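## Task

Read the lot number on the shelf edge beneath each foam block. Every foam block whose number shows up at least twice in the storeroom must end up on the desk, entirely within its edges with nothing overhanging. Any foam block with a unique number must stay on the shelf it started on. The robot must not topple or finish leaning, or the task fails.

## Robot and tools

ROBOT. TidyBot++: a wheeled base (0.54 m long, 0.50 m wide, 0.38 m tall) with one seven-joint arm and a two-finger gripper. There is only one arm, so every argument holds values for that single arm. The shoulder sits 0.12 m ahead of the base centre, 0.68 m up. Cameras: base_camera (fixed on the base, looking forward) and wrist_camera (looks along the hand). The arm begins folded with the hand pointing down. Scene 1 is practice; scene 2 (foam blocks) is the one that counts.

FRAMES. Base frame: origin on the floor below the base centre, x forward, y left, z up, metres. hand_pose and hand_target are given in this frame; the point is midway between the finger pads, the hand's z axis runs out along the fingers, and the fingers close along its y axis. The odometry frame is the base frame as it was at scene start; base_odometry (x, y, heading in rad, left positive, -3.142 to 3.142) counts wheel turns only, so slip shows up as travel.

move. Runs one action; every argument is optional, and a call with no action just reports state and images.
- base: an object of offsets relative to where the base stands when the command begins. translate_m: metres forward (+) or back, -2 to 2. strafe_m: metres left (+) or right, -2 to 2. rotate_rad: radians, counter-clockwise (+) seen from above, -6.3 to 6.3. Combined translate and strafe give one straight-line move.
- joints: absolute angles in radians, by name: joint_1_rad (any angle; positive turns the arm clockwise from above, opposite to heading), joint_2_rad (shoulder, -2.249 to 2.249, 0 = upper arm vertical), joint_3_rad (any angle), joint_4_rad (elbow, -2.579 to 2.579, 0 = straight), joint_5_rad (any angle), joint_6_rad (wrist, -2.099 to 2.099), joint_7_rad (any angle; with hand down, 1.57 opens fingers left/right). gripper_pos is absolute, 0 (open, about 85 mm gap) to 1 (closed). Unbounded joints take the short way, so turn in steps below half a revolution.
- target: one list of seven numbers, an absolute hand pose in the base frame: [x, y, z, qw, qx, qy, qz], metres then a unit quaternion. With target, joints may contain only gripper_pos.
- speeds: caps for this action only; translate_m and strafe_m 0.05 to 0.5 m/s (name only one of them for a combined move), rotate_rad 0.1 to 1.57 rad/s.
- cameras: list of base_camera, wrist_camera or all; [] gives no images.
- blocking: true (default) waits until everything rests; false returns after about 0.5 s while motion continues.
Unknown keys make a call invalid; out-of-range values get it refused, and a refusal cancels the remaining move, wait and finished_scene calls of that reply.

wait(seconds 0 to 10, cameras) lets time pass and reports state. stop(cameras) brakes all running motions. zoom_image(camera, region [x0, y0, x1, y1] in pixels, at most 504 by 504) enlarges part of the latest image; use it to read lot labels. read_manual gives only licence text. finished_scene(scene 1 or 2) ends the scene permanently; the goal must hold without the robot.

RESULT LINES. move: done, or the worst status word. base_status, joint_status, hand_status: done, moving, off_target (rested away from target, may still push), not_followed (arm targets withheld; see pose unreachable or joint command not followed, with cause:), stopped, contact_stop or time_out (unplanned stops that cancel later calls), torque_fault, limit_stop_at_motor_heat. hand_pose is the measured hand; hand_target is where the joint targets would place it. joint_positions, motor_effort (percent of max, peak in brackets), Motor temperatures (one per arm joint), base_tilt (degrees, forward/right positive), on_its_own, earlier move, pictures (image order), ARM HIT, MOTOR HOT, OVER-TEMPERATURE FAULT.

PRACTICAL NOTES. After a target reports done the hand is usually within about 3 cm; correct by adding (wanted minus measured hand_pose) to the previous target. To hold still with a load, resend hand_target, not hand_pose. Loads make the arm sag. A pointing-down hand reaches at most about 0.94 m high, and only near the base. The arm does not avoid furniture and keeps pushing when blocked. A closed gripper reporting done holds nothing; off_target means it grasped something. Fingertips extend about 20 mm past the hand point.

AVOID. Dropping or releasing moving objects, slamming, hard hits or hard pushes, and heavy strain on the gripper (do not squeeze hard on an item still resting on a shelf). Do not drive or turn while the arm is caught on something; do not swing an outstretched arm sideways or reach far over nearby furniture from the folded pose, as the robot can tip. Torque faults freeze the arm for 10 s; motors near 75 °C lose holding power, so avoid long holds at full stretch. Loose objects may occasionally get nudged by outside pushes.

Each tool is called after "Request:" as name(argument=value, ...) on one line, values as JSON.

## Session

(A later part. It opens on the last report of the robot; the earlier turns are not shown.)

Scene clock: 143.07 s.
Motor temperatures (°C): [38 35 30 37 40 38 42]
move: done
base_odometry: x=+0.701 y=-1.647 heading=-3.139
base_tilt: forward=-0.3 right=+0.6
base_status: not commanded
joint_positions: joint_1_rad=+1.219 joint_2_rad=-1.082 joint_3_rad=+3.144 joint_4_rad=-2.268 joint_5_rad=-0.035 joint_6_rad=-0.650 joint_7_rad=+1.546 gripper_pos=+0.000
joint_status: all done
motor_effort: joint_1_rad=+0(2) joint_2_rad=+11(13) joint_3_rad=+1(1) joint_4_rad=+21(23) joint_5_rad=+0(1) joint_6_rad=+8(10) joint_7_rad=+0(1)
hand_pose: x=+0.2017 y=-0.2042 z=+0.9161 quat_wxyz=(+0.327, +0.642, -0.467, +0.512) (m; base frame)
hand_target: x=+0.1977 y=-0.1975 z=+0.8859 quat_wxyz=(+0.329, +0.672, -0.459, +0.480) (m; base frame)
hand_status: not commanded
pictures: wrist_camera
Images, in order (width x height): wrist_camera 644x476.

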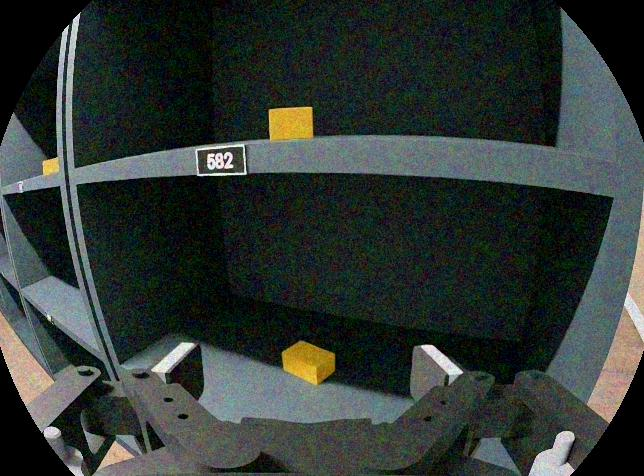

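Request:
move(joints={"joint_6_rad":-1.2}, cameras=["wrist_camera"])

Request:
move(base={"translate_m": 0.7}, cameras=["wrist_camera"])

Request:
move(base={"translate_m": 0.8}, cameras=["wrist_camera"])

Request:
move(joints={"joint_6_rad":-0.8}, cameras=["wrist_camera"])

Scene clock: 144.53 s.
Motor temperatures (°C): [38 35 30 37 40 38 42]
move: done
base_odometry: x=+0.701 y=-1.647 heading=-3.139
base_tilt: forward=-0.3 right=+0.6
base_status: not commanded
joint_positions: joint_1_rad=+1.219 joint_2_rad=-1.082 joint_3_rad=+3.144 joint_4_rad=-2.277 joint_5_rad=-0.035 joint_6_rad=-1.152 joint_7_rad=+1.546 gripper_pos=+0.000
joint_status: all done
motor_effort: joint_1_rad=-1(1) joint_2_rad=+13(13) joint_3_rad=+1(2) joint_4_rad=+20(22) joint_5_rad=+0(1) joint_6_rad=+6(9) joint_7_rad=+0(1)
hand_pose: x=+0.1787 y=-0.1305 z=+0.7768 quat_wxyz=(+0.202, +0.748, -0.538, +0.330) (m; base frame)
hand_target: x=+0.1669 y=-0.1190 z=+0.7570 quat_wxyz=(+0.205, +0.769, -0.526, +0.299) (m; base frame)
hand_status: not commanded
pictures: wrist_camera
Images, in order (width x height): wrist_camera 644x476.

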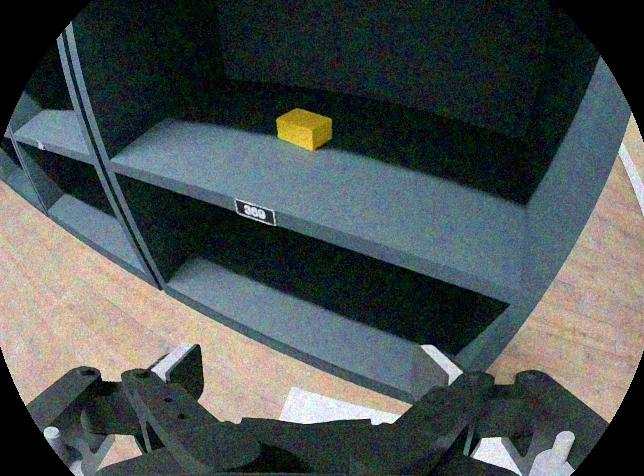

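Scene clock: 147.30 s.
Motor temperatures (°C): [38 35 30 37 40 38 42]
move: done
base_odometry: x=+0.001 y=-1.649 heading=-3.139
base_tilt: forward=-0.3 right=+0.6
base_status: done
joint_positions: joint_1_rad=+1.215 joint_2_rad=-1.083 joint_3_rad=+3.144 joint_4_rad=-2.277 joint_5_rad=-0.035 joint_6_rad=-1.152 joint_7_rad=+1.546 gripper_pos=+0.000
joint_status: not commanded
motor_effort: joint_1_rad=+0(2) joint_2_rad=+13(14) joint_3_rad=+1(2) joint_4_rad=+20(21) joint_5_rad=+0(1) joint_6_rad=+6(7) joint_7_rad=+0(1)
hand_pose: x=+0.1792 y=-0.1301 z=+0.7767 quat_wxyz=(+0.202, +0.750, -0.537, +0.331) (m; base frame)
hand_target: x=+0.1669 y=-0.1190 z=+0.7570 quat_wxyz=(+0.205, +0.769, -0.526, +0.299) (m; base frame)
hand_status: not commanded
pictures: wrist_camera
Images, in order (width x height): wrist_camera 644x476.

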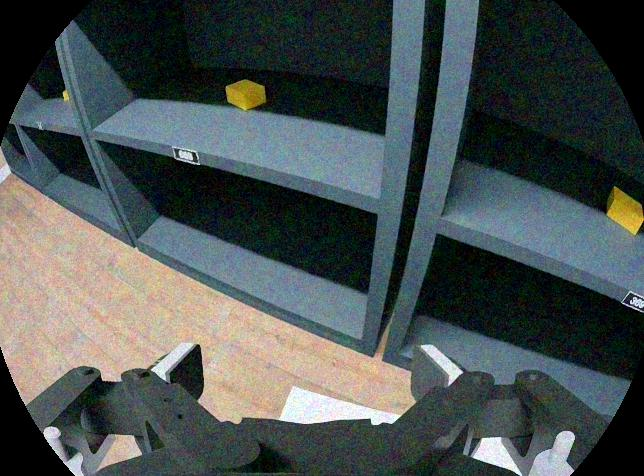

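Scene clock: 150.27 s.
Motor temperatures (°C): [38 35 30 37 40 38 42]
move: done
base_odometry: x=-0.799 y=-1.651 heading=-3.138
base_tilt: forward=-0.3 right=+0.6
base_status: done
joint_positions: joint_1_rad=+1.213 joint_2_rad=-1.083 joint_3_rad=+3.144 joint_4_rad=-2.277 joint_5_rad=-0.035 joint_6_rad=-1.153 joint_7_rad=+1.546 gripper_pos=+0.000
joint_status: not commanded
motor_effort: joint_1_rad=+0(1) joint_2_rad=+13(14) joint_3_rad=+1(2) joint_4_rad=+20(21) joint_5_rad=+0(1) joint_6_rad=+6(7) joint_7_rad=+0(1)
hand_pose: x=+0.1794 y=-0.1298 z=+0.7766 quat_wxyz=(+0.201, +0.750, -0.536, +0.331) (m; base frame)
hand_target: x=+0.1669 y=-0.1190 z=+0.7570 quat_wxyz=(+0.205, +0.769, -0.526, +0.299) (m; base frame)
hand_status: not commanded
pictures: wrist_camera
Images, in order (width x height): wrist_camera 644x476.

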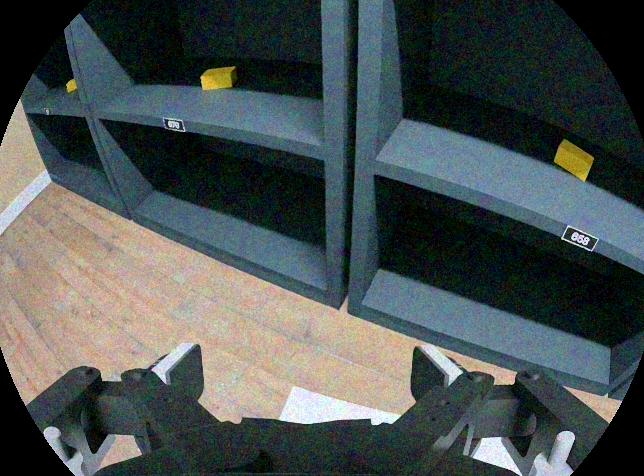

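Scene clock: 151.07 s.
Motor temperatures (°C): [38 35 30 37 40 38 42]
move: done
base_odometry: x=-0.799 y=-1.651 heading=-3.138
base_tilt: forward=-0.4 right=+0.6
base_status: not commanded
joint_positions: joint_1_rad=+1.213 joint_2_rad=-1.083 joint_3_rad=+3.144 joint_4_rad=-2.280 joint_5_rad=-0.035 joint_6_rad=-0.831 joint_7_rad=+1.546 gripper_pos=+0.000
joint_status: all done
motor_effort: joint_1_rad=+0(1) joint_2_rad=+12(13) joint_3_rad=+1(1) joint_4_rad=+21(22) joint_5_rad=+1(1) joint_6_rad=+8(9) joint_7_rad=+0(0)
hand_pose: x=+0.1975 y=-0.1845 z=+0.8568 quat_wxyz=(+0.281, +0.689, -0.496, +0.448) (m; base frame)
hand_target: x=+0.1935 y=-0.1868 z=+0.8570 quat_wxyz=(+0.305, +0.695, -0.475, +0.446) (m; base frame)
hand_status: not commanded
pictures: wrist_camera
Images, in order (width x height): wrist_camera 644x476.

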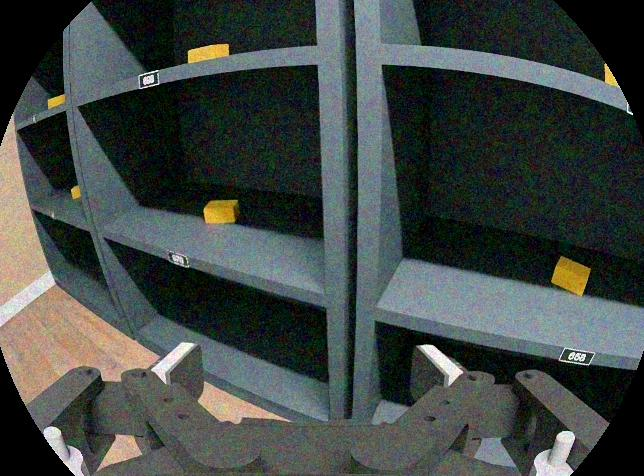

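Request:
zoom_image(camera="wrist_camera", region=[130, 62, 170, 98])

Request:
zoom_image(camera="wrist_camera", region=[160, 242, 200, 278])

Request:
zoom_image(camera="wrist_camera", region=[555, 338, 600, 378])

Request:
move(base={"translate_m": -0.2}, cameras=["wrist_camera"])

Request:
move(base={"translate_m": 0.8}, cameras=["wrist_camera"])

Request:
move(base={"translate_m": 0.6}, cameras=["wrist_camera"])

Scaled by 12.600.

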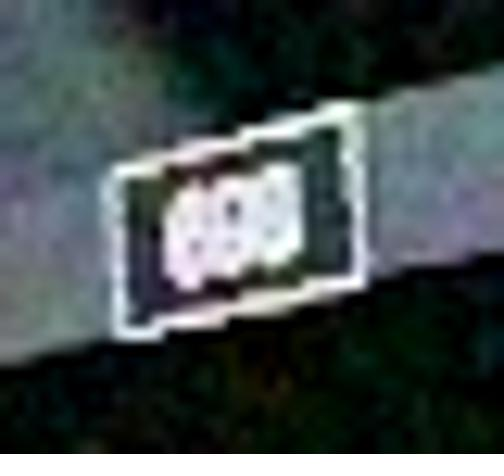

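Scaled by 12.600.

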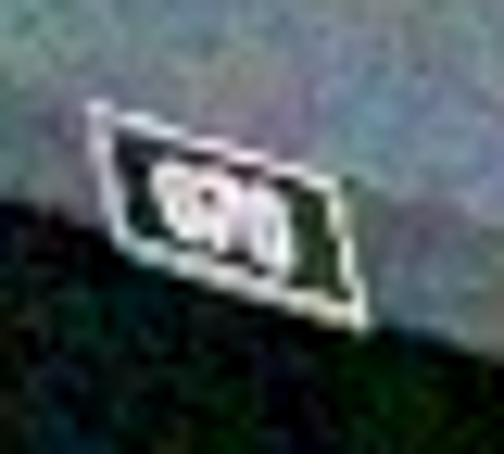

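Scaled by 11.200.

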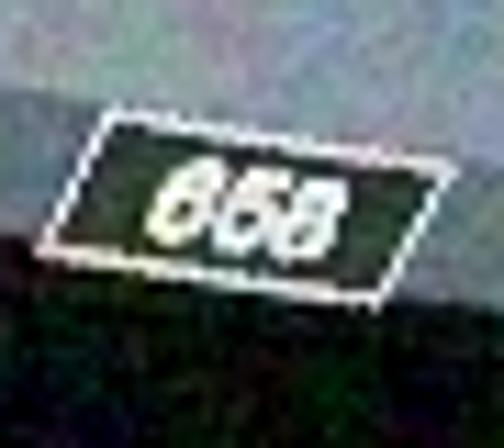

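Scene clock: 157.93 s.
Motor temperatures (°C): [38 35 30 37 40 38 42]
move: done
base_odometry: x=-0.598 y=-1.651 heading=-3.138
base_tilt: forward=-0.4 right=+0.6
base_status: done
joint_positions: joint_1_rad=+1.212 joint_2_rad=-1.088 joint_3_rad=+3.144 joint_4_rad=-2.280 joint_5_rad=-0.035 joint_6_rad=-0.831 joint_7_rad=+1.546 gripper_pos=+0.000
joint_status: not commanded
motor_effort: joint_1_rad=-1(1) joint_2_rad=+11(15) joint_3_rad=+1(3) joint_4_rad=+21(22) joint_5_rad=+1(1) joint_6_rad=+8(9) joint_7_rad=+0(1)
hand_pose: x=+0.1974 y=-0.1836 z=+0.8578 quat_wxyz=(+0.282, +0.688, -0.495, +0.450) (m; base frame)
hand_target: x=+0.1935 y=-0.1868 z=+0.8570 quat_wxyz=(+0.305, +0.695, -0.475, +0.446) (m; base frame)
hand_status: not commanded
pictures: wrist_camera
Images, in order (width x height): wrist_camera 644x476.

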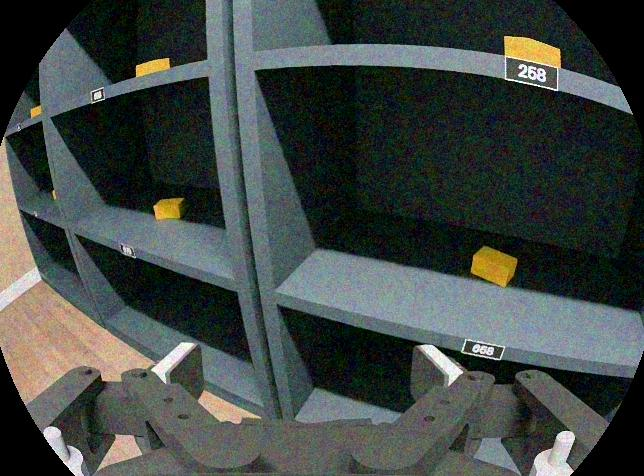

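Scene clock: 161.13 s.
Motor temperatures (°C): [38 35 30 37 40 37 42]
move: done
base_odometry: x=-1.398 y=-1.653 heading=-3.138
base_tilt: forward=-0.4 right=+0.7
base_status: done
joint_positions: joint_1_rad=+0.966 joint_2_rad=-1.040 joint_3_rad=+3.143 joint_4_rad=-2.280 joint_5_rad=-0.035 joint_6_rad=-0.831 joint_7_rad=+1.546 gripper_pos=+0.000
joint_status: not commanded
motor_effort: joint_1_rad=+45(47) joint_2_rad=+0(14) joint_3_rad=+3(3) joint_4_rad=+20(21) joint_5_rad=+0(1) joint_6_rad=+7(8) joint_7_rad=-1(1)
hand_pose: x=+0.2445 y=-0.1657 z=+0.8479 quat_wxyz=(+0.215, +0.754, -0.413, +0.463) (m; base frame)
hand_target: x=+0.1935 y=-0.1868 z=+0.8570 quat_wxyz=(+0.305, +0.695, -0.475, +0.446) (m; base frame)
hand_status: not commanded
pictures: wrist_camera
Images, in order (width x height): wrist_camera 644x476.

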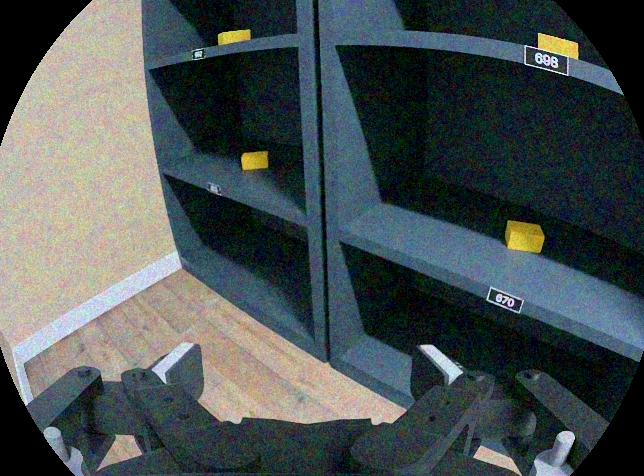

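Scene clock: 164.50 s.
Motor temperatures (°C): [38 35 30 37 40 37 42]
move: done
base_odometry: x=-1.997 y=-1.655 heading=-3.140
base_tilt: forward=-0.4 right=+1.7
base_status: done
joint_positions: joint_1_rad=+0.917 joint_2_rad=-1.039 joint_3_rad=+3.132 joint_4_rad=-2.280 joint_5_rad=-0.035 joint_6_rad=-0.831 joint_7_rad=+1.546 gripper_pos=+0.000
joint_status: not commanded
motor_effort: joint_1_rad=+54(70) joint_2_rad=+1(5) joint_3_rad=+3(10) joint_4_rad=+19(23) joint_5_rad=+1(4) joint_6_rad=+7(9) joint_7_rad=+0(1)
hand_pose: x=+0.2547 y=-0.1576 z=+0.8471 quat_wxyz=(+0.206, +0.767, -0.390, +0.466) (m; base frame)
hand_target: x=+0.1935 y=-0.1868 z=+0.8570 quat_wxyz=(+0.305, +0.695, -0.475, +0.446) (m; base frame)
hand_status: not commanded
pictures: wrist_camera
Images, in order (width x height): wrist_camera 644x476.

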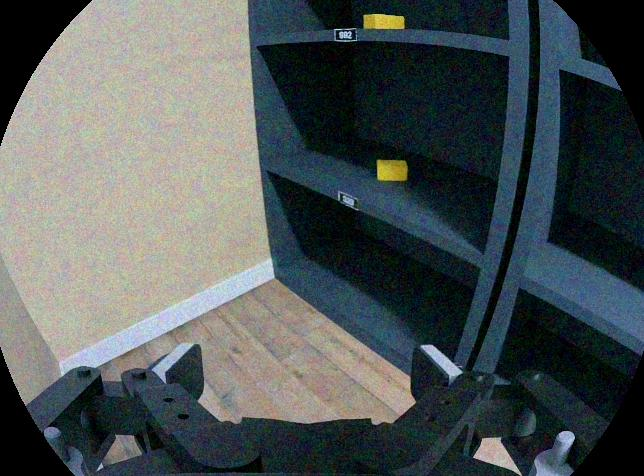

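Request:
move(joints={"joint_1_rad":0.6}, cameras=["wrist_camera"])

Request:
move(base={"strafe_m": -0.1, "translate_m": 0.2}, cameras=["wrist_camera"])

Request:
zoom_image(camera="wrist_camera", region=[300, 0, 500, 200])

Scene clock: 166.57 s.
Motor temperatures (°C): [38 35 30 37 40 37 42]
move: done
base_odometry: x=-1.997 y=-1.655 heading=+3.140
base_tilt: forward=-0.4 right=+0.6
base_status: not commanded
joint_positions: joint_1_rad=+0.620 joint_2_rad=-1.105 joint_3_rad=+3.136 joint_4_rad=-2.282 joint_5_rad=-0.035 joint_6_rad=-0.831 joint_7_rad=+1.546 gripper_pos=+0.000
joint_status: all done
motor_effort: joint_1_rad=+0(54) joint_2_rad=+13(16) joint_3_rad=+1(4) joint_4_rad=+21(23) joint_5_rad=+1(3) joint_6_rad=+8(10) joint_7_rad=+0(1)
hand_pose: x=+0.2852 y=-0.1052 z=+0.8596 quat_wxyz=(+0.142, +0.800, -0.268, +0.518) (m; base frame)
hand_target: x=+0.2859 y=-0.1121 z=+0.8570 quat_wxyz=(+0.160, +0.804, -0.248, +0.516) (m; base frame)
hand_status: not commanded
pictures: wrist_camera
Images, in order (width x height): wrist_camera 644x476.

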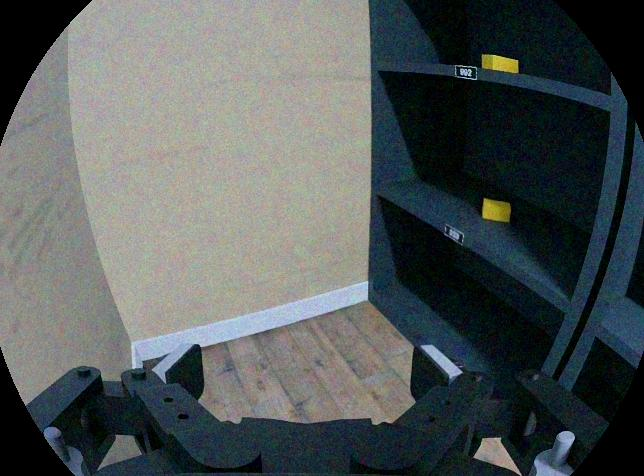

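Scene clock: 168.20 s.
Motor temperatures (°C): [38 35 30 37 40 37 42]
move: done
base_odometry: x=-2.197 y=-1.555 heading=+3.141
base_tilt: forward=-0.4 right=+0.6
base_status: done
joint_positions: joint_1_rad=+0.618 joint_2_rad=-1.098 joint_3_rad=+3.136 joint_4_rad=-2.282 joint_5_rad=-0.035 joint_6_rad=-0.831 joint_7_rad=+1.546 gripper_pos=+0.000
joint_status: not commanded
motor_effort: joint_1_rad=+0(2) joint_2_rad=+12(17) joint_3_rad=+1(2) joint_4_rad=+21(22) joint_5_rad=+1(1) joint_6_rad=+8(9) joint_7_rad=-1(1)
hand_pose: x=+0.2863 y=-0.1055 z=+0.8583 quat_wxyz=(+0.141, +0.802, -0.268, +0.515) (m; base frame)
hand_target: x=+0.2859 y=-0.1121 z=+0.8570 quat_wxyz=(+0.160, +0.804, -0.248, +0.516) (m; base frame)
hand_status: not commanded
pictures: wrist_camera
Images, in order (width x height): wrist_camera 644x476.

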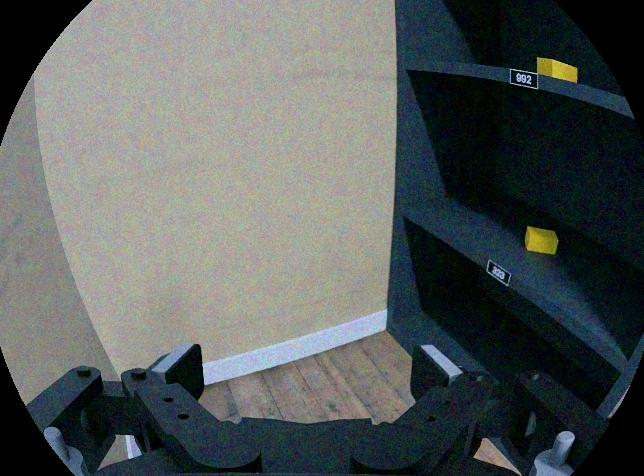

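Scaled by 2.520.

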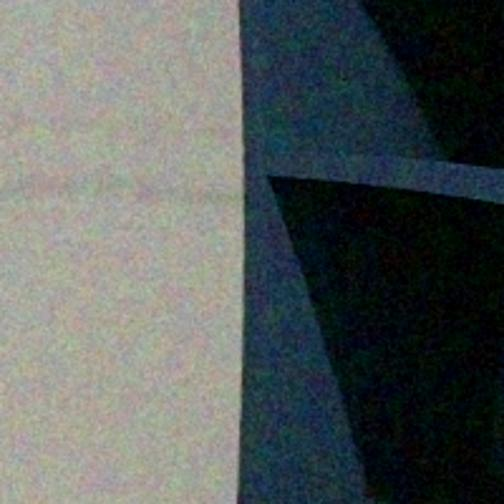

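Request:
zoom_image(camera="wrist_camera", region=[505, 60, 545, 96])

Request:
zoom_image(camera="wrist_camera", region=[480, 252, 520, 292])

Scaled by 12.600.

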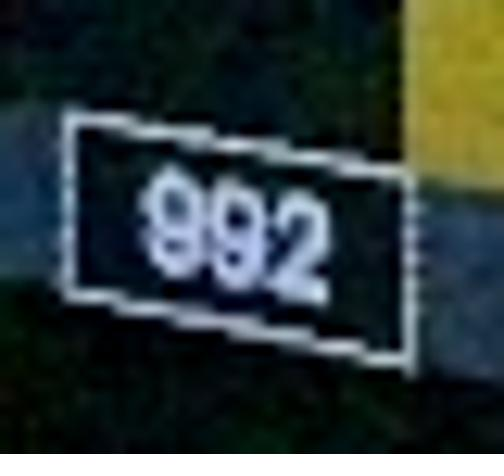

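Scaled by 12.600.

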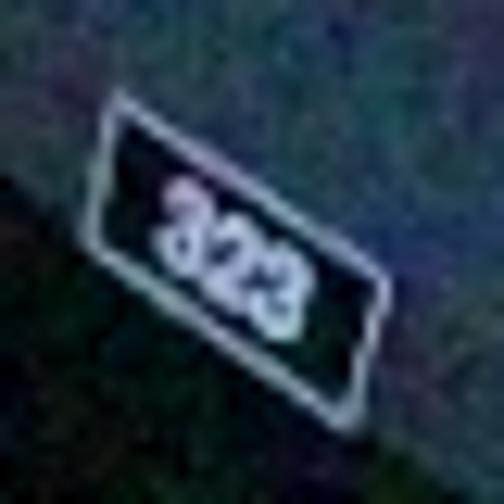

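Request:
move(joints={"joint_1_rad":0,"joint_2_rad":-0.4,"joint_3_rad":3.14,"joint_4_rad":-2.4,"joint_5_rad":0,"joint_6_rad":-0.6,"joint_7_rad":1.57}, cameras=[])

Request:
move(base={"translate_m": -1.05, "strafe_m": -0.03}, cameras=[])

Request:
move(base={"rotate_rad": -1.57})

Request:
move(target=[0.35, 0.0, 1.05, 0, 0.86, 0, 0.51])

Scene clock: 170.70 s.
Motor temperatures (°C): [38 35 30 37 40 37 42]
move: done
base_odometry: x=-2.197 y=-1.555 heading=+3.141
base_tilt: forward=-0.3 right=+0.6
base_status: not commanded
joint_positions: joint_1_rad=+0.019 joint_2_rad=-0.414 joint_3_rad=+3.136 joint_4_rad=-2.369 joint_5_rad=-0.035 joint_6_rad=-0.655 joint_7_rad=+1.546 gripper_pos=+0.000
joint_status: all done
motor_effort: joint_1_rad=+0(2) joint_2_rad=-4(15) joint_3_rad=+1(2) joint_4_rad=+18(21) joint_5_rad=+1(1) joint_6_rad=+5(9) joint_7_rad=+0(1)
hand_pose: x=+0.3992 y=+0.0042 z=+0.6812 quat_wxyz=(-0.014, +0.964, -0.029, +0.263) (m; base frame)
hand_target: x=+0.4014 y=+0.0018 z=+0.6718 quat_wxyz=(+0.000, +0.964, +0.000, +0.267) (m; base frame)
hand_status: not commanded
pictures: none
No camera images: "cameras" was empty.

Scene clock: 174.17 s.
Motor temperatures (°C): [38 35 30 37 40 37 42]
move: done
base_odometry: x=-1.147 y=-1.526 heading=+3.141
base_tilt: forward=-0.4 right=+0.6
base_status: done
joint_positions: joint_1_rad=+0.019 joint_2_rad=-0.410 joint_3_rad=+3.136 joint_4_rad=-2.373 joint_5_rad=-0.035 joint_6_rad=-0.650 joint_7_rad=+1.546 gripper_pos=+0.000
joint_status: not commanded
motor_effort: joint_1_rad=-1(1) joint_2_rad=-3(6) joint_3_rad=+1(1) joint_4_rad=+19(19) joint_5_rad=+1(1) joint_6_rad=+5(6) joint_7_rad=+0(1)
hand_pose: x=+0.3988 y=+0.0043 z=+0.6787 quat_wxyz=(-0.014, +0.965, -0.029, +0.261) (m; base frame)
hand_target: x=+0.4014 y=+0.0018 z=+0.6718 quat_wxyz=(+0.000, +0.964, +0.000, +0.267) (m; base frame)
hand_status: not commanded
pictures: none
No camera images: "cameras" was empty.

Scene clock: 176.47 s.
Motor temperatures (°C): [38 35 30 37 40 37 42]
move: done
base_odometry: x=-1.147 y=-1.525 heading=+1.572
base_tilt: forward=-0.3 right=+0.6
base_status: done
joint_positions: joint_1_rad=+0.016 joint_2_rad=-0.410 joint_3_rad=+3.136 joint_4_rad=-2.373 joint_5_rad=-0.035 joint_6_rad=-0.649 joint_7_rad=+1.546 gripper_pos=+0.000
joint_status: not commanded
motor_effort: joint_1_rad=+0(1) joint_2_rad=-3(5) joint_3_rad=+1(2) joint_4_rad=+18(19) joint_5_rad=+1(1) joint_6_rad=+4(5) joint_7_rad=+0(1)
hand_pose: x=+0.3991 y=+0.0050 z=+0.6788 quat_wxyz=(-0.015, +0.965, -0.028, +0.261) (m; base frame)
hand_target: x=+0.4014 y=+0.0018 z=+0.6718 quat_wxyz=(+0.000, +0.964, +0.000, +0.267) (m; base frame)
hand_status: not commanded
pictures: base_camera, wrist_camera
Images, in order (width x height): base_camera 644x364, wrist_camera 644x476.

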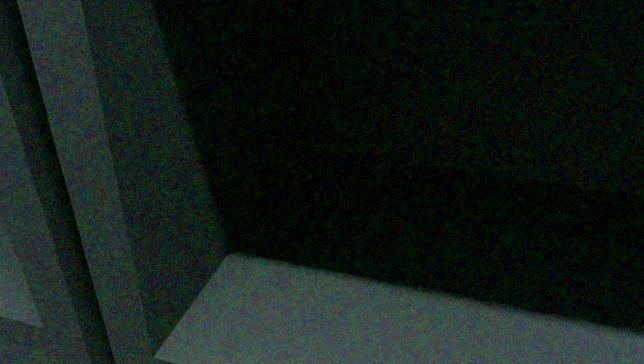

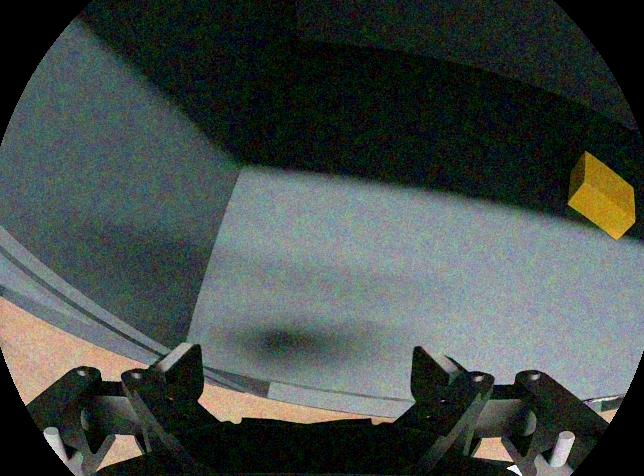

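Scene clock: 178.63 s.
Motor temperatures (°C): [38 35 30 37 40 37 42]
move: done
base_odometry: x=-1.147 y=-1.526 heading=+1.572
base_tilt: forward=-0.4 right=+0.6
base_status: not commanded
joint_positions: joint_1_rad=+0.013 joint_2_rad=-0.727 joint_3_rad=+3.136 joint_4_rad=-1.595 joint_5_rad=-0.037 joint_6_rad=-1.163 joint_7_rad=+1.543 gripper_pos=+0.000
joint_status: not commanded
motor_effort: joint_1_rad=-1(1) joint_2_rad=+7(9) joint_3_rad=+1(3) joint_4_rad=+18(45) joint_5_rad=+0(6) joint_6_rad=+8(24) joint_7_rad=+0(5)
hand_pose: x=+0.3579 y=+0.0112 z=+1.0614 quat_wxyz=(-0.022, +0.849, -0.012, +0.527) (m; base frame)
hand_target: x=+0.3500 y=+0.0000 z=+1.0500 quat_wxyz=(+0.000, +0.860, +0.000, +0.510) (m; base frame)
hand_status: done (0.018 m and 3.6 deg from the pose sent, 0.374 m and 31.2 deg at the start)
pictures: base_camera, wrist_camera
Images, in order (width x height): base_camera 644x364, wrist_camera 644x476.

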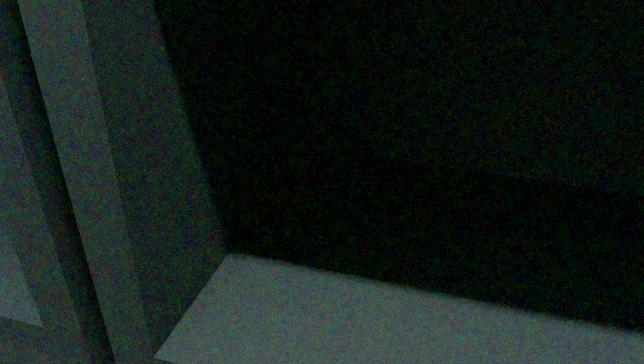

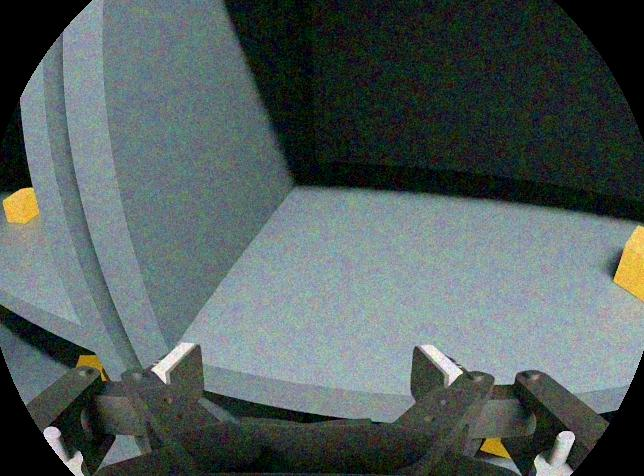

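Request:
move(base={"strafe_m": 0.6})

Scene clock: 181.57 s.
Motor temperatures (°C): [38 35 30 37 40 37 42]
move: done
base_odometry: x=-1.747 y=-1.526 heading=+1.571
base_tilt: forward=-0.4 right=+0.6
base_status: done
joint_positions: joint_1_rad=+0.013 joint_2_rad=-0.727 joint_3_rad=+3.139 joint_4_rad=-1.595 joint_5_rad=-0.037 joint_6_rad=-1.163 joint_7_rad=+1.543 gripper_pos=+0.000
joint_status: not commanded
motor_effort: joint_1_rad=+0(1) joint_2_rad=+7(8) joint_3_rad=+1(3) joint_4_rad=+18(19) joint_5_rad=+1(1) joint_6_rad=+7(9) joint_7_rad=+0(1)
hand_pose: x=+0.3579 y=+0.0102 z=+1.0615 quat_wxyz=(-0.022, +0.849, -0.013, +0.527) (m; base frame)
hand_target: x=+0.3500 y=+0.0000 z=+1.0500 quat_wxyz=(+0.000, +0.860, +0.000, +0.510) (m; base frame)
hand_status: not commanded
pictures: base_camera, wrist_camera
Images, in order (width x height): base_camera 644x364, wrist_camera 644x476.

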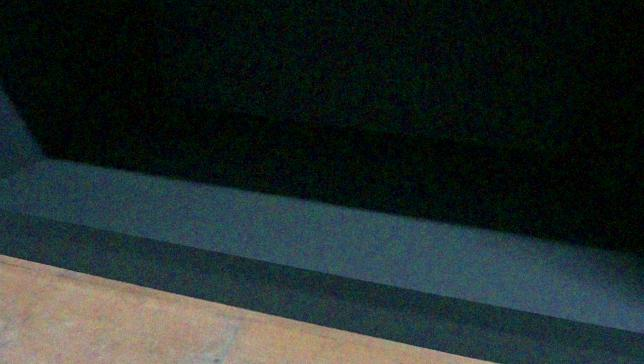

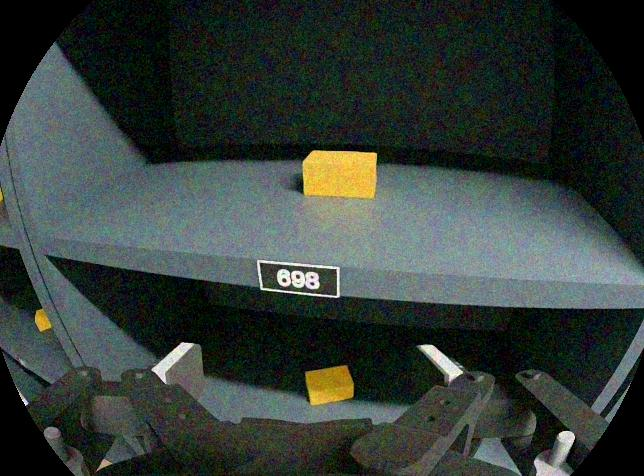

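Request:
move(base={"strafe_m": 0.25}, cameras=[])

Request:
move(target=[0.38, -0.05, 1.12, 0.346, 0.645, -0.543, 0.411], cameras=["wrist_camera"])

Request:
move(base={"translate_m": 0.2}, speeds={"translate_m": 0.2}, cameras=["wrist_camera"])

Scene clock: 184.20 s.
Motor temperatures (°C): [38 35 30 37 40 37 42]
move: done
base_odometry: x=-1.997 y=-1.527 heading=+1.570
base_tilt: forward=-0.4 right=+0.6
base_status: done
joint_positions: joint_1_rad=+0.012 joint_2_rad=-0.727 joint_3_rad=+3.140 joint_4_rad=-1.595 joint_5_rad=-0.037 joint_6_rad=-1.163 joint_7_rad=+1.543 gripper_pos=+0.000
joint_status: not commanded
motor_effort: joint_1_rad=-1(1) joint_2_rad=+7(7) joint_3_rad=+1(3) joint_4_rad=+18(19) joint_5_rad=+0(2) joint_6_rad=+8(8) joint_7_rad=+0(1)
hand_pose: x=+0.3579 y=+0.0096 z=+1.0615 quat_wxyz=(-0.022, +0.849, -0.013, +0.527) (m; base frame)
hand_target: x=+0.3500 y=+0.0000 z=+1.0500 quat_wxyz=(+0.000, +0.860, +0.000, +0.510) (m; base frame)
hand_status: not commanded
pictures: none
No camera images: "cameras" was empty.

Scene clock: 187.10 s.
Motor temperatures (°C): [38 35 30 37 40 37 42]
move: done
base_odometry: x=-1.997 y=-1.527 heading=+1.570
base_tilt: forward=-0.3 right=+0.6
base_status: not commanded
joint_positions: joint_1_rad=+1.707 joint_2_rad=-0.727 joint_3_rad=+2.405 joint_4_rad=-0.988 joint_5_rad=-0.024 joint_6_rad=-1.635 joint_7_rad=+1.077 gripper_pos=+0.000
joint_status: not commanded
motor_effort: joint_1_rad=-1(1) joint_2_rad=+18(18) joint_3_rad=+8(9) joint_4_rad=+10(19) joint_5_rad=+4(5) joint_6_rad=+8(9) joint_7_rad=+0(1)
hand_pose: x=+0.3990 y=-0.0439 z=+1.1196 quat_wxyz=(+0.331, +0.669, -0.510, +0.427) (m; base frame)
hand_target: x=+0.3800 y=-0.0500 z=+1.1200 quat_wxyz=(+0.346, +0.645, -0.543, +0.411) (m; base frame)
hand_status: done (0.020 m and 5.3 deg from the pose sent, 0.086 m and 80.3 deg at the start)
pictures: wrist_camera
Images, in order (width x height): wrist_camera 644x476.

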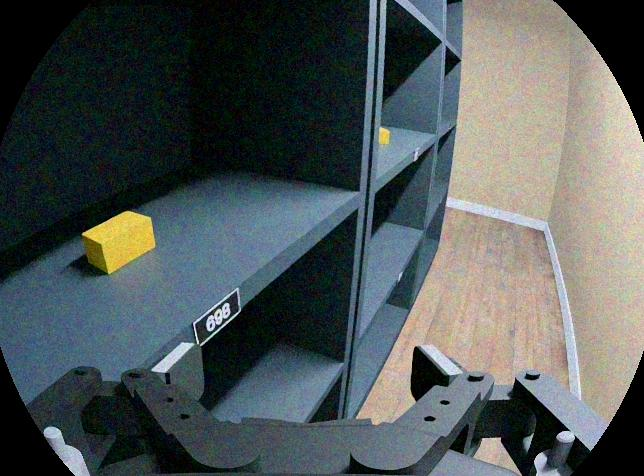

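Scene clock: 188.90 s.
Motor temperatures (°C): [38 35 30 37 40 37 42]
move: done
base_odometry: x=-1.997 y=-1.326 heading=+1.571
base_tilt: forward=-0.3 right=+0.6
base_status: done
joint_positions: joint_1_rad=+1.713 joint_2_rad=-0.723 joint_3_rad=+2.400 joint_4_rad=-0.986 joint_5_rad=-0.019 joint_6_rad=-1.639 joint_7_rad=+1.075 gripper_pos=+0.000
joint_status: not commanded
motor_effort: joint_1_rad=+0(2) joint_2_rad=+18(19) joint_3_rad=+8(9) joint_4_rad=+10(11) joint_5_rad=+5(5) joint_6_rad=+7(8) joint_7_rad=-1(1)
hand_pose: x=+0.3984 y=-0.0460 z=+1.1188 quat_wxyz=(+0.332, +0.668, -0.513, +0.424) (m; base frame)
hand_target: x=+0.3800 y=-0.0500 z=+1.1200 quat_wxyz=(+0.346, +0.645, -0.543, +0.411) (m; base frame)
hand_status: not commanded
pictures: wrist_camera
Images, in order (width x height): wrist_camera 644x476.

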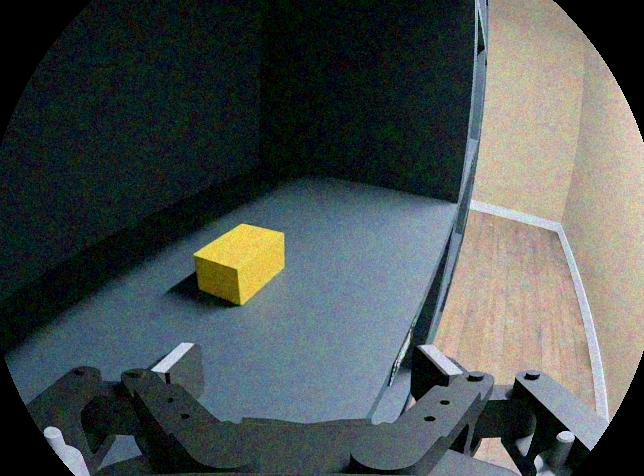

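Request:
move(base={"translate_m": 0.04}, speeds={"translate_m": 0.1}, cameras=["base_camera"])

Request:
move(target=[0.535, -0.145, 1.06, 0.416, 0.534, -0.652, 0.340])

Scene clock: 191.37 s.
Motor temperatures (°C): [38 35 30 37 40 37 42]
move: done
base_odometry: x=-1.997 y=-1.286 heading=+1.571
base_tilt: forward=-0.3 right=+0.6
base_status: done
joint_positions: joint_1_rad=+1.714 joint_2_rad=-0.722 joint_3_rad=+2.399 joint_4_rad=-0.986 joint_5_rad=-0.018 joint_6_rad=-1.640 joint_7_rad=+1.075 gripper_pos=+0.000
joint_status: not commanded
motor_effort: joint_1_rad=-1(2) joint_2_rad=+18(19) joint_3_rad=+8(9) joint_4_rad=+10(11) joint_5_rad=+5(5) joint_6_rad=+7(8) joint_7_rad=+0(1)
hand_pose: x=+0.3982 y=-0.0466 z=+1.1186 quat_wxyz=(+0.333, +0.668, -0.514, +0.423) (m; base frame)
hand_target: x=+0.3800 y=-0.0500 z=+1.1200 quat_wxyz=(+0.346, +0.645, -0.543, +0.411) (m; base frame)
hand_status: not commanded
pictures: base_camera
Images, in order (width x height): base_camera 644x364.

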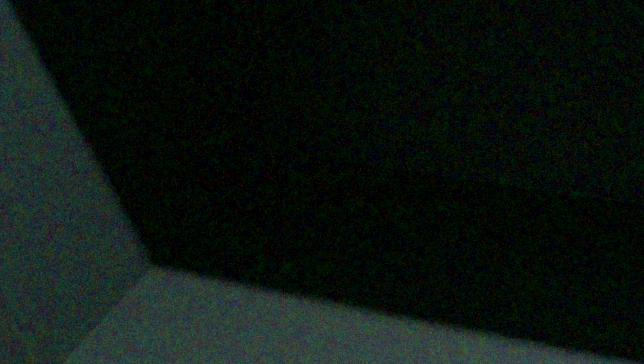

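Scene clock: 193.57 s.
Motor temperatures (°C): [38 35 30 37 40 37 42]
move: off_target
base_odometry: x=-1.998 y=-1.307 heading=+1.621
base_tilt: forward=-0.5 right=+0.5
base_status: not commanded
joint_positions: joint_1_rad=+2.464 joint_2_rad=-0.663 joint_3_rad=+2.378 joint_4_rad=-0.601 joint_5_rad=-0.298 joint_6_rad=-1.908 joint_7_rad=+0.913 gripper_pos=+0.000
joint_status: not commanded
motor_effort: joint_1_rad=+25(35) joint_2_rad=-20(21) joint_3_rad=-17(21) joint_4_rad=+13(14) joint_5_rad=-3(5) joint_6_rad=+13(17) joint_7_rad=+0(1)
hand_pose: x=+0.4047 y=-0.1587 z=+1.1393 quat_wxyz=(+0.350, +0.490, -0.709, +0.366) (m; base frame)
hand_target: x=+0.5350 y=-0.1450 z=+1.0600 quat_wxyz=(+0.416, +0.534, -0.652, +0.340) (m; base frame)
hand_status: off_target (0.153 m and 11.6 deg from the pose sent, 0.178 m and 25.9 deg at the start)
pictures: base_camera, wrist_camera
Images, in order (width x height): base_camera 644x364, wrist_camera 644x476.

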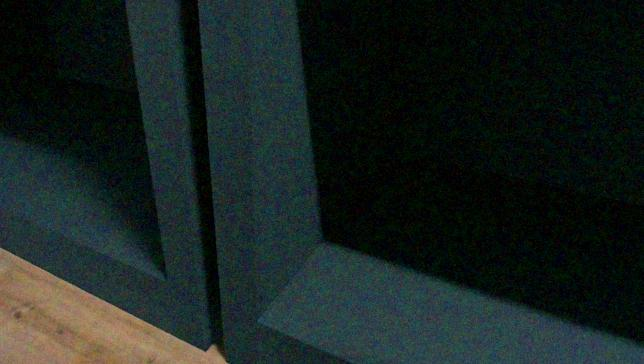

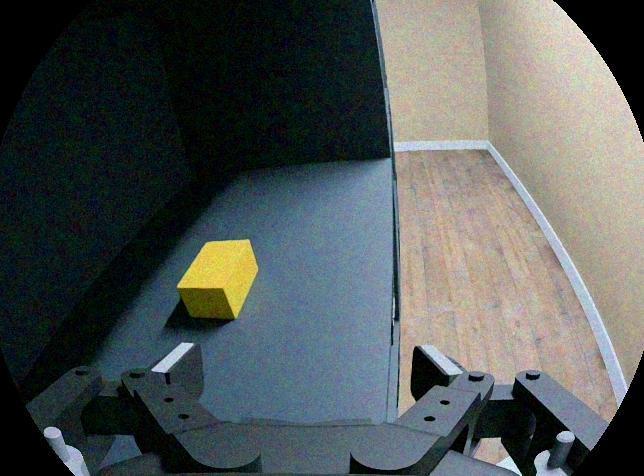

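Request:
move(target=[0.36, -0.05, 1.13, 0.346, 0.645, -0.543, 0.411], cameras=[])

Request:
move(base={"translate_m": -0.18, "rotate_rad": -0.05}, cameras=[])

Request:
move(base={"strafe_m": -0.16}, cameras=[])

Request:
move(target=[0.40, -0.11, 1.10, 0.35, 0.618, -0.606, 0.357])

Scene clock: 197.43 s.
Motor temperatures (°C): [38 35 30 37 40 37 42]
move: done
base_odometry: x=-1.998 y=-1.305 heading=+1.620
base_tilt: forward=-0.3 right=+0.6
base_status: not commanded
joint_positions: joint_1_rad=+1.694 joint_2_rad=-0.703 joint_3_rad=+2.404 joint_4_rad=-0.925 joint_5_rad=+0.010 joint_6_rad=-1.764 joint_7_rad=+1.005 gripper_pos=+0.000
joint_status: not commanded
motor_effort: joint_1_rad=+0(25) joint_2_rad=+18(26) joint_3_rad=+7(17) joint_4_rad=+10(16) joint_5_rad=+5(6) joint_6_rad=+7(15) joint_7_rad=+0(2)
hand_pose: x=+0.3732 y=-0.0314 z=+1.1146 quat_wxyz=(+0.314, +0.654, -0.555, +0.406) (m; base frame)
hand_target: x=+0.3600 y=-0.0500 z=+1.1300 quat_wxyz=(+0.346, +0.645, -0.543, +0.411) (m; base frame)
hand_status: done (0.028 m and 4.1 deg from the pose sent, 0.118 m and 26.6 deg at the start)
pictures: none
No camera images: "cameras" was empty.

Scene clock: 199.03 s.
Motor temperatures (°C): [38 35 30 37 40 37 42]
move: done
base_odometry: x=-1.989 y=-1.485 heading=+1.569
base_tilt: forward=-0.4 right=+0.6
base_status: done
joint_positions: joint_1_rad=+1.685 joint_2_rad=-0.696 joint_3_rad=+2.411 joint_4_rad=-0.930 joint_5_rad=+0.018 joint_6_rad=-1.760 joint_7_rad=+1.006 gripper_pos=+0.000
joint_status: not commanded
motor_effort: joint_1_rad=+0(3) joint_2_rad=+18(22) joint_3_rad=+7(9) joint_4_rad=+10(11) joint_5_rad=+5(5) joint_6_rad=+7(8) joint_7_rad=+0(1)
hand_pose: x=+0.3694 y=-0.0357 z=+1.1158 quat_wxyz=(+0.313, +0.653, -0.558, +0.406) (m; base frame)
hand_target: x=+0.3600 y=-0.0500 z=+1.1300 quat_wxyz=(+0.346, +0.645, -0.543, +0.411) (m; base frame)
hand_status: not commanded
pictures: none
No camera images: "cameras" was empty.

Scene clock: 200.57 s.
Motor temperatures (°C): [38 35 30 37 40 37 42]
move: done
base_odometry: x=-1.829 y=-1.486 heading=+1.568
base_tilt: forward=-0.3 right=+0.6
base_status: done
joint_positions: joint_1_rad=+1.685 joint_2_rad=-0.685 joint_3_rad=+2.411 joint_4_rad=-0.933 joint_5_rad=+0.018 joint_6_rad=-1.760 joint_7_rad=+1.006 gripper_pos=+0.000
joint_status: not commanded
motor_effort: joint_1_rad=+0(2) joint_2_rad=+17(22) joint_3_rad=+7(8) joint_4_rad=+10(11) joint_5_rad=+5(5) joint_6_rad=+7(7) joint_7_rad=+0(1)
hand_pose: x=+0.3686 y=-0.0410 z=+1.1150 quat_wxyz=(+0.309, +0.655, -0.560, +0.402) (m; base frame)
hand_target: x=+0.3600 y=-0.0500 z=+1.1300 quat_wxyz=(+0.346, +0.645, -0.543, +0.411) (m; base frame)
hand_status: not commanded
pictures: none
No camera images: "cameras" was empty.

Scene clock: 201.97 s.
Motor temperatures (°C): [38 35 30 37 40 37 42]
move: done
base_odometry: x=-1.829 y=-1.486 heading=+1.568
base_tilt: forward=-0.3 right=+0.6
base_status: not commanded
joint_positions: joint_1_rad=+1.972 joint_2_rad=-0.676 joint_3_rad=+2.300 joint_4_rad=-0.933 joint_5_rad=+0.018 joint_6_rad=-1.760 joint_7_rad=+1.006 gripper_pos=+0.000
joint_status: not commanded
motor_effort: joint_1_rad=+0(2) joint_2_rad=+18(19) joint_3_rad=+8(8) joint_4_rad=+11(11) joint_5_rad=+5(5) joint_6_rad=+6(8) joint_7_rad=+0(1)
hand_pose: x=+0.3820 y=-0.1030 z=+1.0956 quat_wxyz=(+0.357, +0.612, -0.618, +0.340) (m; base frame)
hand_target: x=+0.4000 y=-0.1100 z=+1.1000 quat_wxyz=(+0.350, +0.618, -0.606, +0.357) (m; base frame)
hand_status: done (0.020 m and 2.6 deg from the pose sent, 0.077 m and 9.7 deg at the start)
pictures: base_camera, wrist_camera
Images, in order (width x height): base_camera 644x364, wrist_camera 644x476.

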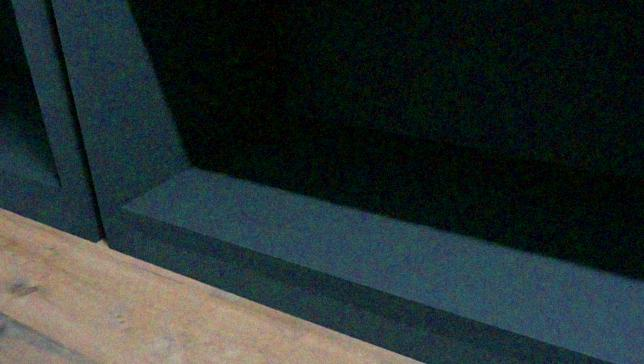

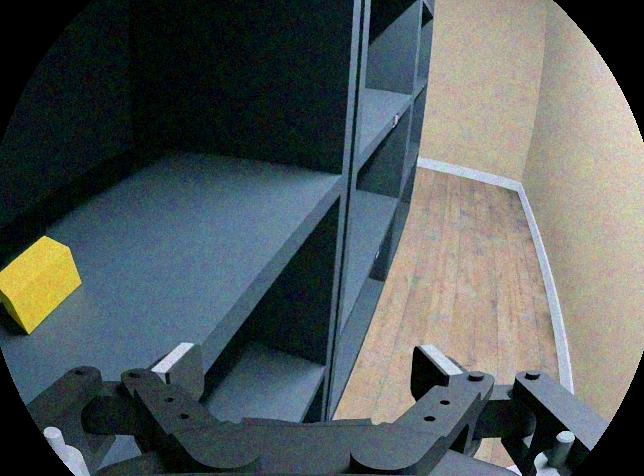

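Request:
move(base={"translate_m": 0.19}, speeds={"translate_m": 0.15}, cameras=[])

Request:
move(target=[0.48, -0.10, 1.09, 0.35, 0.618, -0.606, 0.357])

Scene clock: 204.17 s.
Motor temperatures (°C): [38 35 30 37 40 37 42]
move: done
base_odometry: x=-1.828 y=-1.296 heading=+1.568
base_tilt: forward=-0.3 right=+0.6
base_status: done
joint_positions: joint_1_rad=+1.975 joint_2_rad=-0.673 joint_3_rad=+2.295 joint_4_rad=-0.933 joint_5_rad=+0.018 joint_6_rad=-1.760 joint_7_rad=+1.006 gripper_pos=+0.000
joint_status: not commanded
motor_effort: joint_1_rad=+0(1) joint_2_rad=+18(19) joint_3_rad=+8(9) joint_4_rad=+10(11) joint_5_rad=+5(5) joint_6_rad=+7(8) joint_7_rad=+0(1)
hand_pose: x=+0.3829 y=-0.1042 z=+1.0947 quat_wxyz=(+0.356, +0.613, -0.618, +0.339) (m; base frame)
hand_target: x=+0.4000 y=-0.1100 z=+1.1000 quat_wxyz=(+0.350, +0.618, -0.606, +0.357) (m; base frame)
hand_status: not commanded
pictures: none
No camera images: "cameras" was empty.

Scene clock: 205.57 s.
Motor temperatures (°C): [38 35 30 37 40 37 42]
move: done
base_odometry: x=-1.828 y=-1.296 heading=+1.568
base_tilt: forward=-0.3 right=+0.6
base_status: not commanded
joint_positions: joint_1_rad=+2.265 joint_2_rad=-0.720 joint_3_rad=+2.244 joint_4_rad=-0.729 joint_5_rad=-0.180 joint_6_rad=-1.783 joint_7_rad=+1.006 gripper_pos=+0.000
joint_status: not commanded
motor_effort: joint_1_rad=+0(1) joint_2_rad=+23(25) joint_3_rad=+8(9) joint_4_rad=+8(11) joint_5_rad=+5(5) joint_6_rad=+8(8) joint_7_rad=+0(1)
hand_pose: x=+0.4566 y=-0.1172 z=+1.1128 quat_wxyz=(+0.371, +0.597, -0.609, +0.368) (m; base frame)
hand_target: x=+0.4800 y=-0.1000 z=+1.0900 quat_wxyz=(+0.350, +0.618, -0.606, +0.357) (m; base frame)
hand_status: done (0.037 m and 3.7 deg from the pose sent, 0.097 m and 2.7 deg at the start)
pictures: base_camera, wrist_camera
Images, in order (width x height): base_camera 644x364, wrist_camera 644x476.

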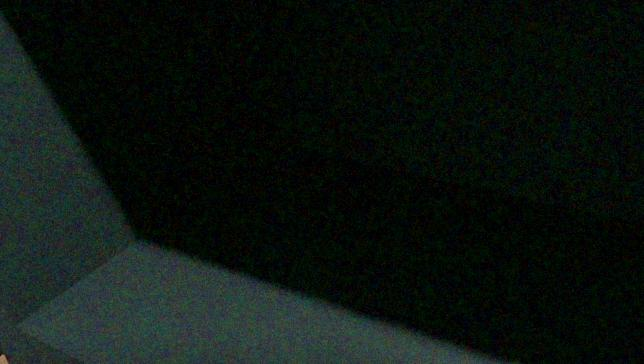

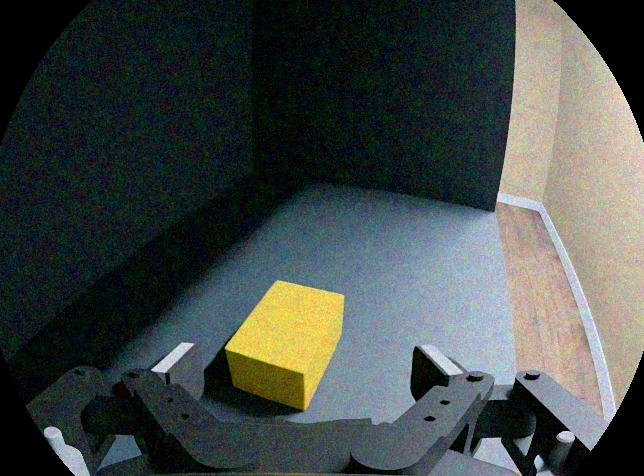

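Request:
move(target=[0.515, -0.145, 1.055, 0.384, 0.555, -0.665, 0.32], cameras=["wrist_camera"])

Scene clock: 208.93 s.
Motor temperatures (°C): [38 35 30 37 40 37 42]
move: off_target
base_odometry: x=-1.828 y=-1.296 heading=+1.568
base_tilt: forward=-0.4 right=+0.5
base_status: not commanded
joint_positions: joint_1_rad=+2.498 joint_2_rad=-0.776 joint_3_rad=+2.229 joint_4_rad=-0.613 joint_5_rad=-0.318 joint_6_rad=-1.873 joint_7_rad=+0.936 gripper_pos=+0.000
joint_status: not commanded
motor_effort: joint_1_rad=+15(18) joint_2_rad=+19(27) joint_3_rad=+8(10) joint_4_rad=+5(8) joint_5_rad=+5(6) joint_6_rad=+6(7) joint_7_rad=+0(1)
hand_pose: x=+0.4902 y=-0.1422 z=+1.0905 quat_wxyz=(+0.384, +0.558, -0.649, +0.346) (m; base frame)
hand_target: x=+0.5150 y=-0.1450 z=+1.0550 quat_wxyz=(+0.384, +0.555, -0.665, +0.320) (m; base frame)
hand_status: off_target (0.043 m and 3.5 deg from the pose sent, 0.087 m and 9.9 deg at the start)
pictures: wrist_camera
Images, in order (width x height): wrist_camera 644x476.

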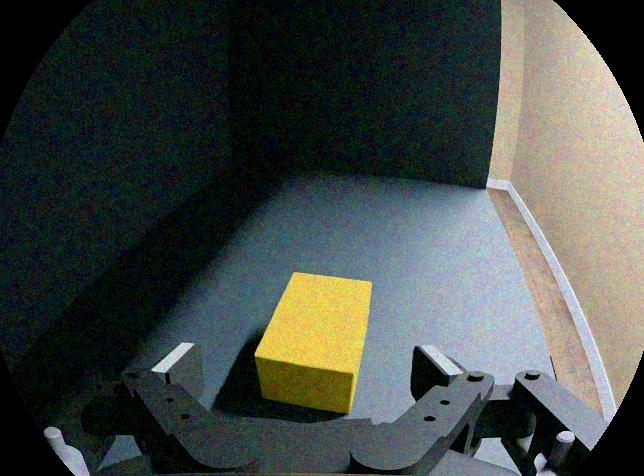

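Request:
move(base={"strafe_m": -0.075}, speeds={"strafe_m": 0.1}, cameras=["wrist_camera"])

Request:
move(target=[0.51, -0.145, 1.01, 0.384, 0.555, -0.665, 0.32], cameras=["wrist_camera"])

Scene clock: 210.43 s.
Motor temperatures (°C): [38 35 30 37 40 37 42]
move: done
base_odometry: x=-1.754 y=-1.296 heading=+1.569
base_tilt: forward=-0.4 right=+0.6
base_status: done
joint_positions: joint_1_rad=+2.427 joint_2_rad=-0.766 joint_3_rad=+2.228 joint_4_rad=-0.603 joint_5_rad=-0.319 joint_6_rad=-1.874 joint_7_rad=+0.936 gripper_pos=+0.000
joint_status: not commanded
motor_effort: joint_1_rad=+28(31) joint_2_rad=+14(21) joint_3_rad=+8(9) joint_4_rad=+3(4) joint_5_rad=+5(5) joint_6_rad=+7(7) joint_7_rad=+0(1)
hand_pose: x=+0.4984 y=-0.1163 z=+1.0942 quat_wxyz=(+0.368, +0.582, -0.629, +0.362) (m; base frame)
hand_target: x=+0.5150 y=-0.1450 z=+1.0550 quat_wxyz=(+0.384, +0.555, -0.665, +0.320) (m; base frame)
hand_status: not commanded
pictures: wrist_camera
Images, in order (width x height): wrist_camera 644x476.

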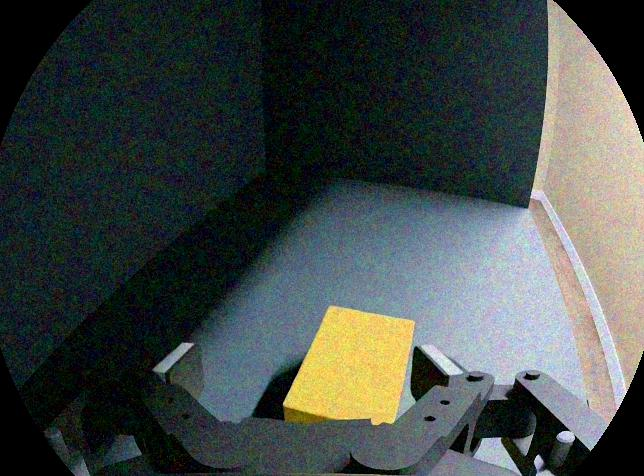

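Scene clock: 211.77 s.
Motor temperatures (°C): [38 35 30 37 40 37 42]
move: off_target
base_odometry: x=-1.754 y=-1.296 heading=+1.568
base_tilt: forward=-0.4 right=+0.6
base_status: not commanded
joint_positions: joint_1_rad=+2.404 joint_2_rad=-0.770 joint_3_rad=+2.204 joint_4_rad=-0.839 joint_5_rad=-0.319 joint_6_rad=-1.809 joint_7_rad=+0.905 gripper_pos=+0.000
joint_status: not commanded
motor_effort: joint_1_rad=+9(28) joint_2_rad=+5(16) joint_3_rad=+7(9) joint_4_rad=+7(8) joint_5_rad=+5(5) joint_6_rad=+6(7) joint_7_rad=+0(1)
hand_pose: x=+0.4743 y=-0.1518 z=+1.0382 quat_wxyz=(+0.323, +0.575, -0.684, +0.312) (m; base frame)
hand_target: x=+0.5100 y=-0.1450 z=+1.0100 quat_wxyz=(+0.384, +0.555, -0.665, +0.320) (m; base frame)
hand_status: off_target (0.046 m and 7.7 deg from the pose sent, 0.090 m and 7.3 deg at the start)
pictures: wrist_camera
Images, in order (width x height): wrist_camera 644x476.

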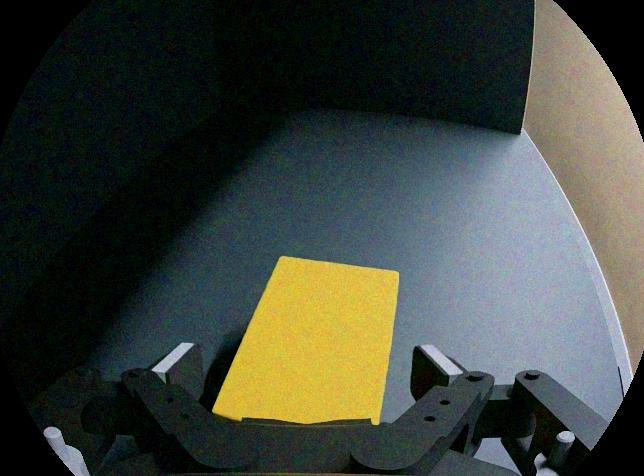

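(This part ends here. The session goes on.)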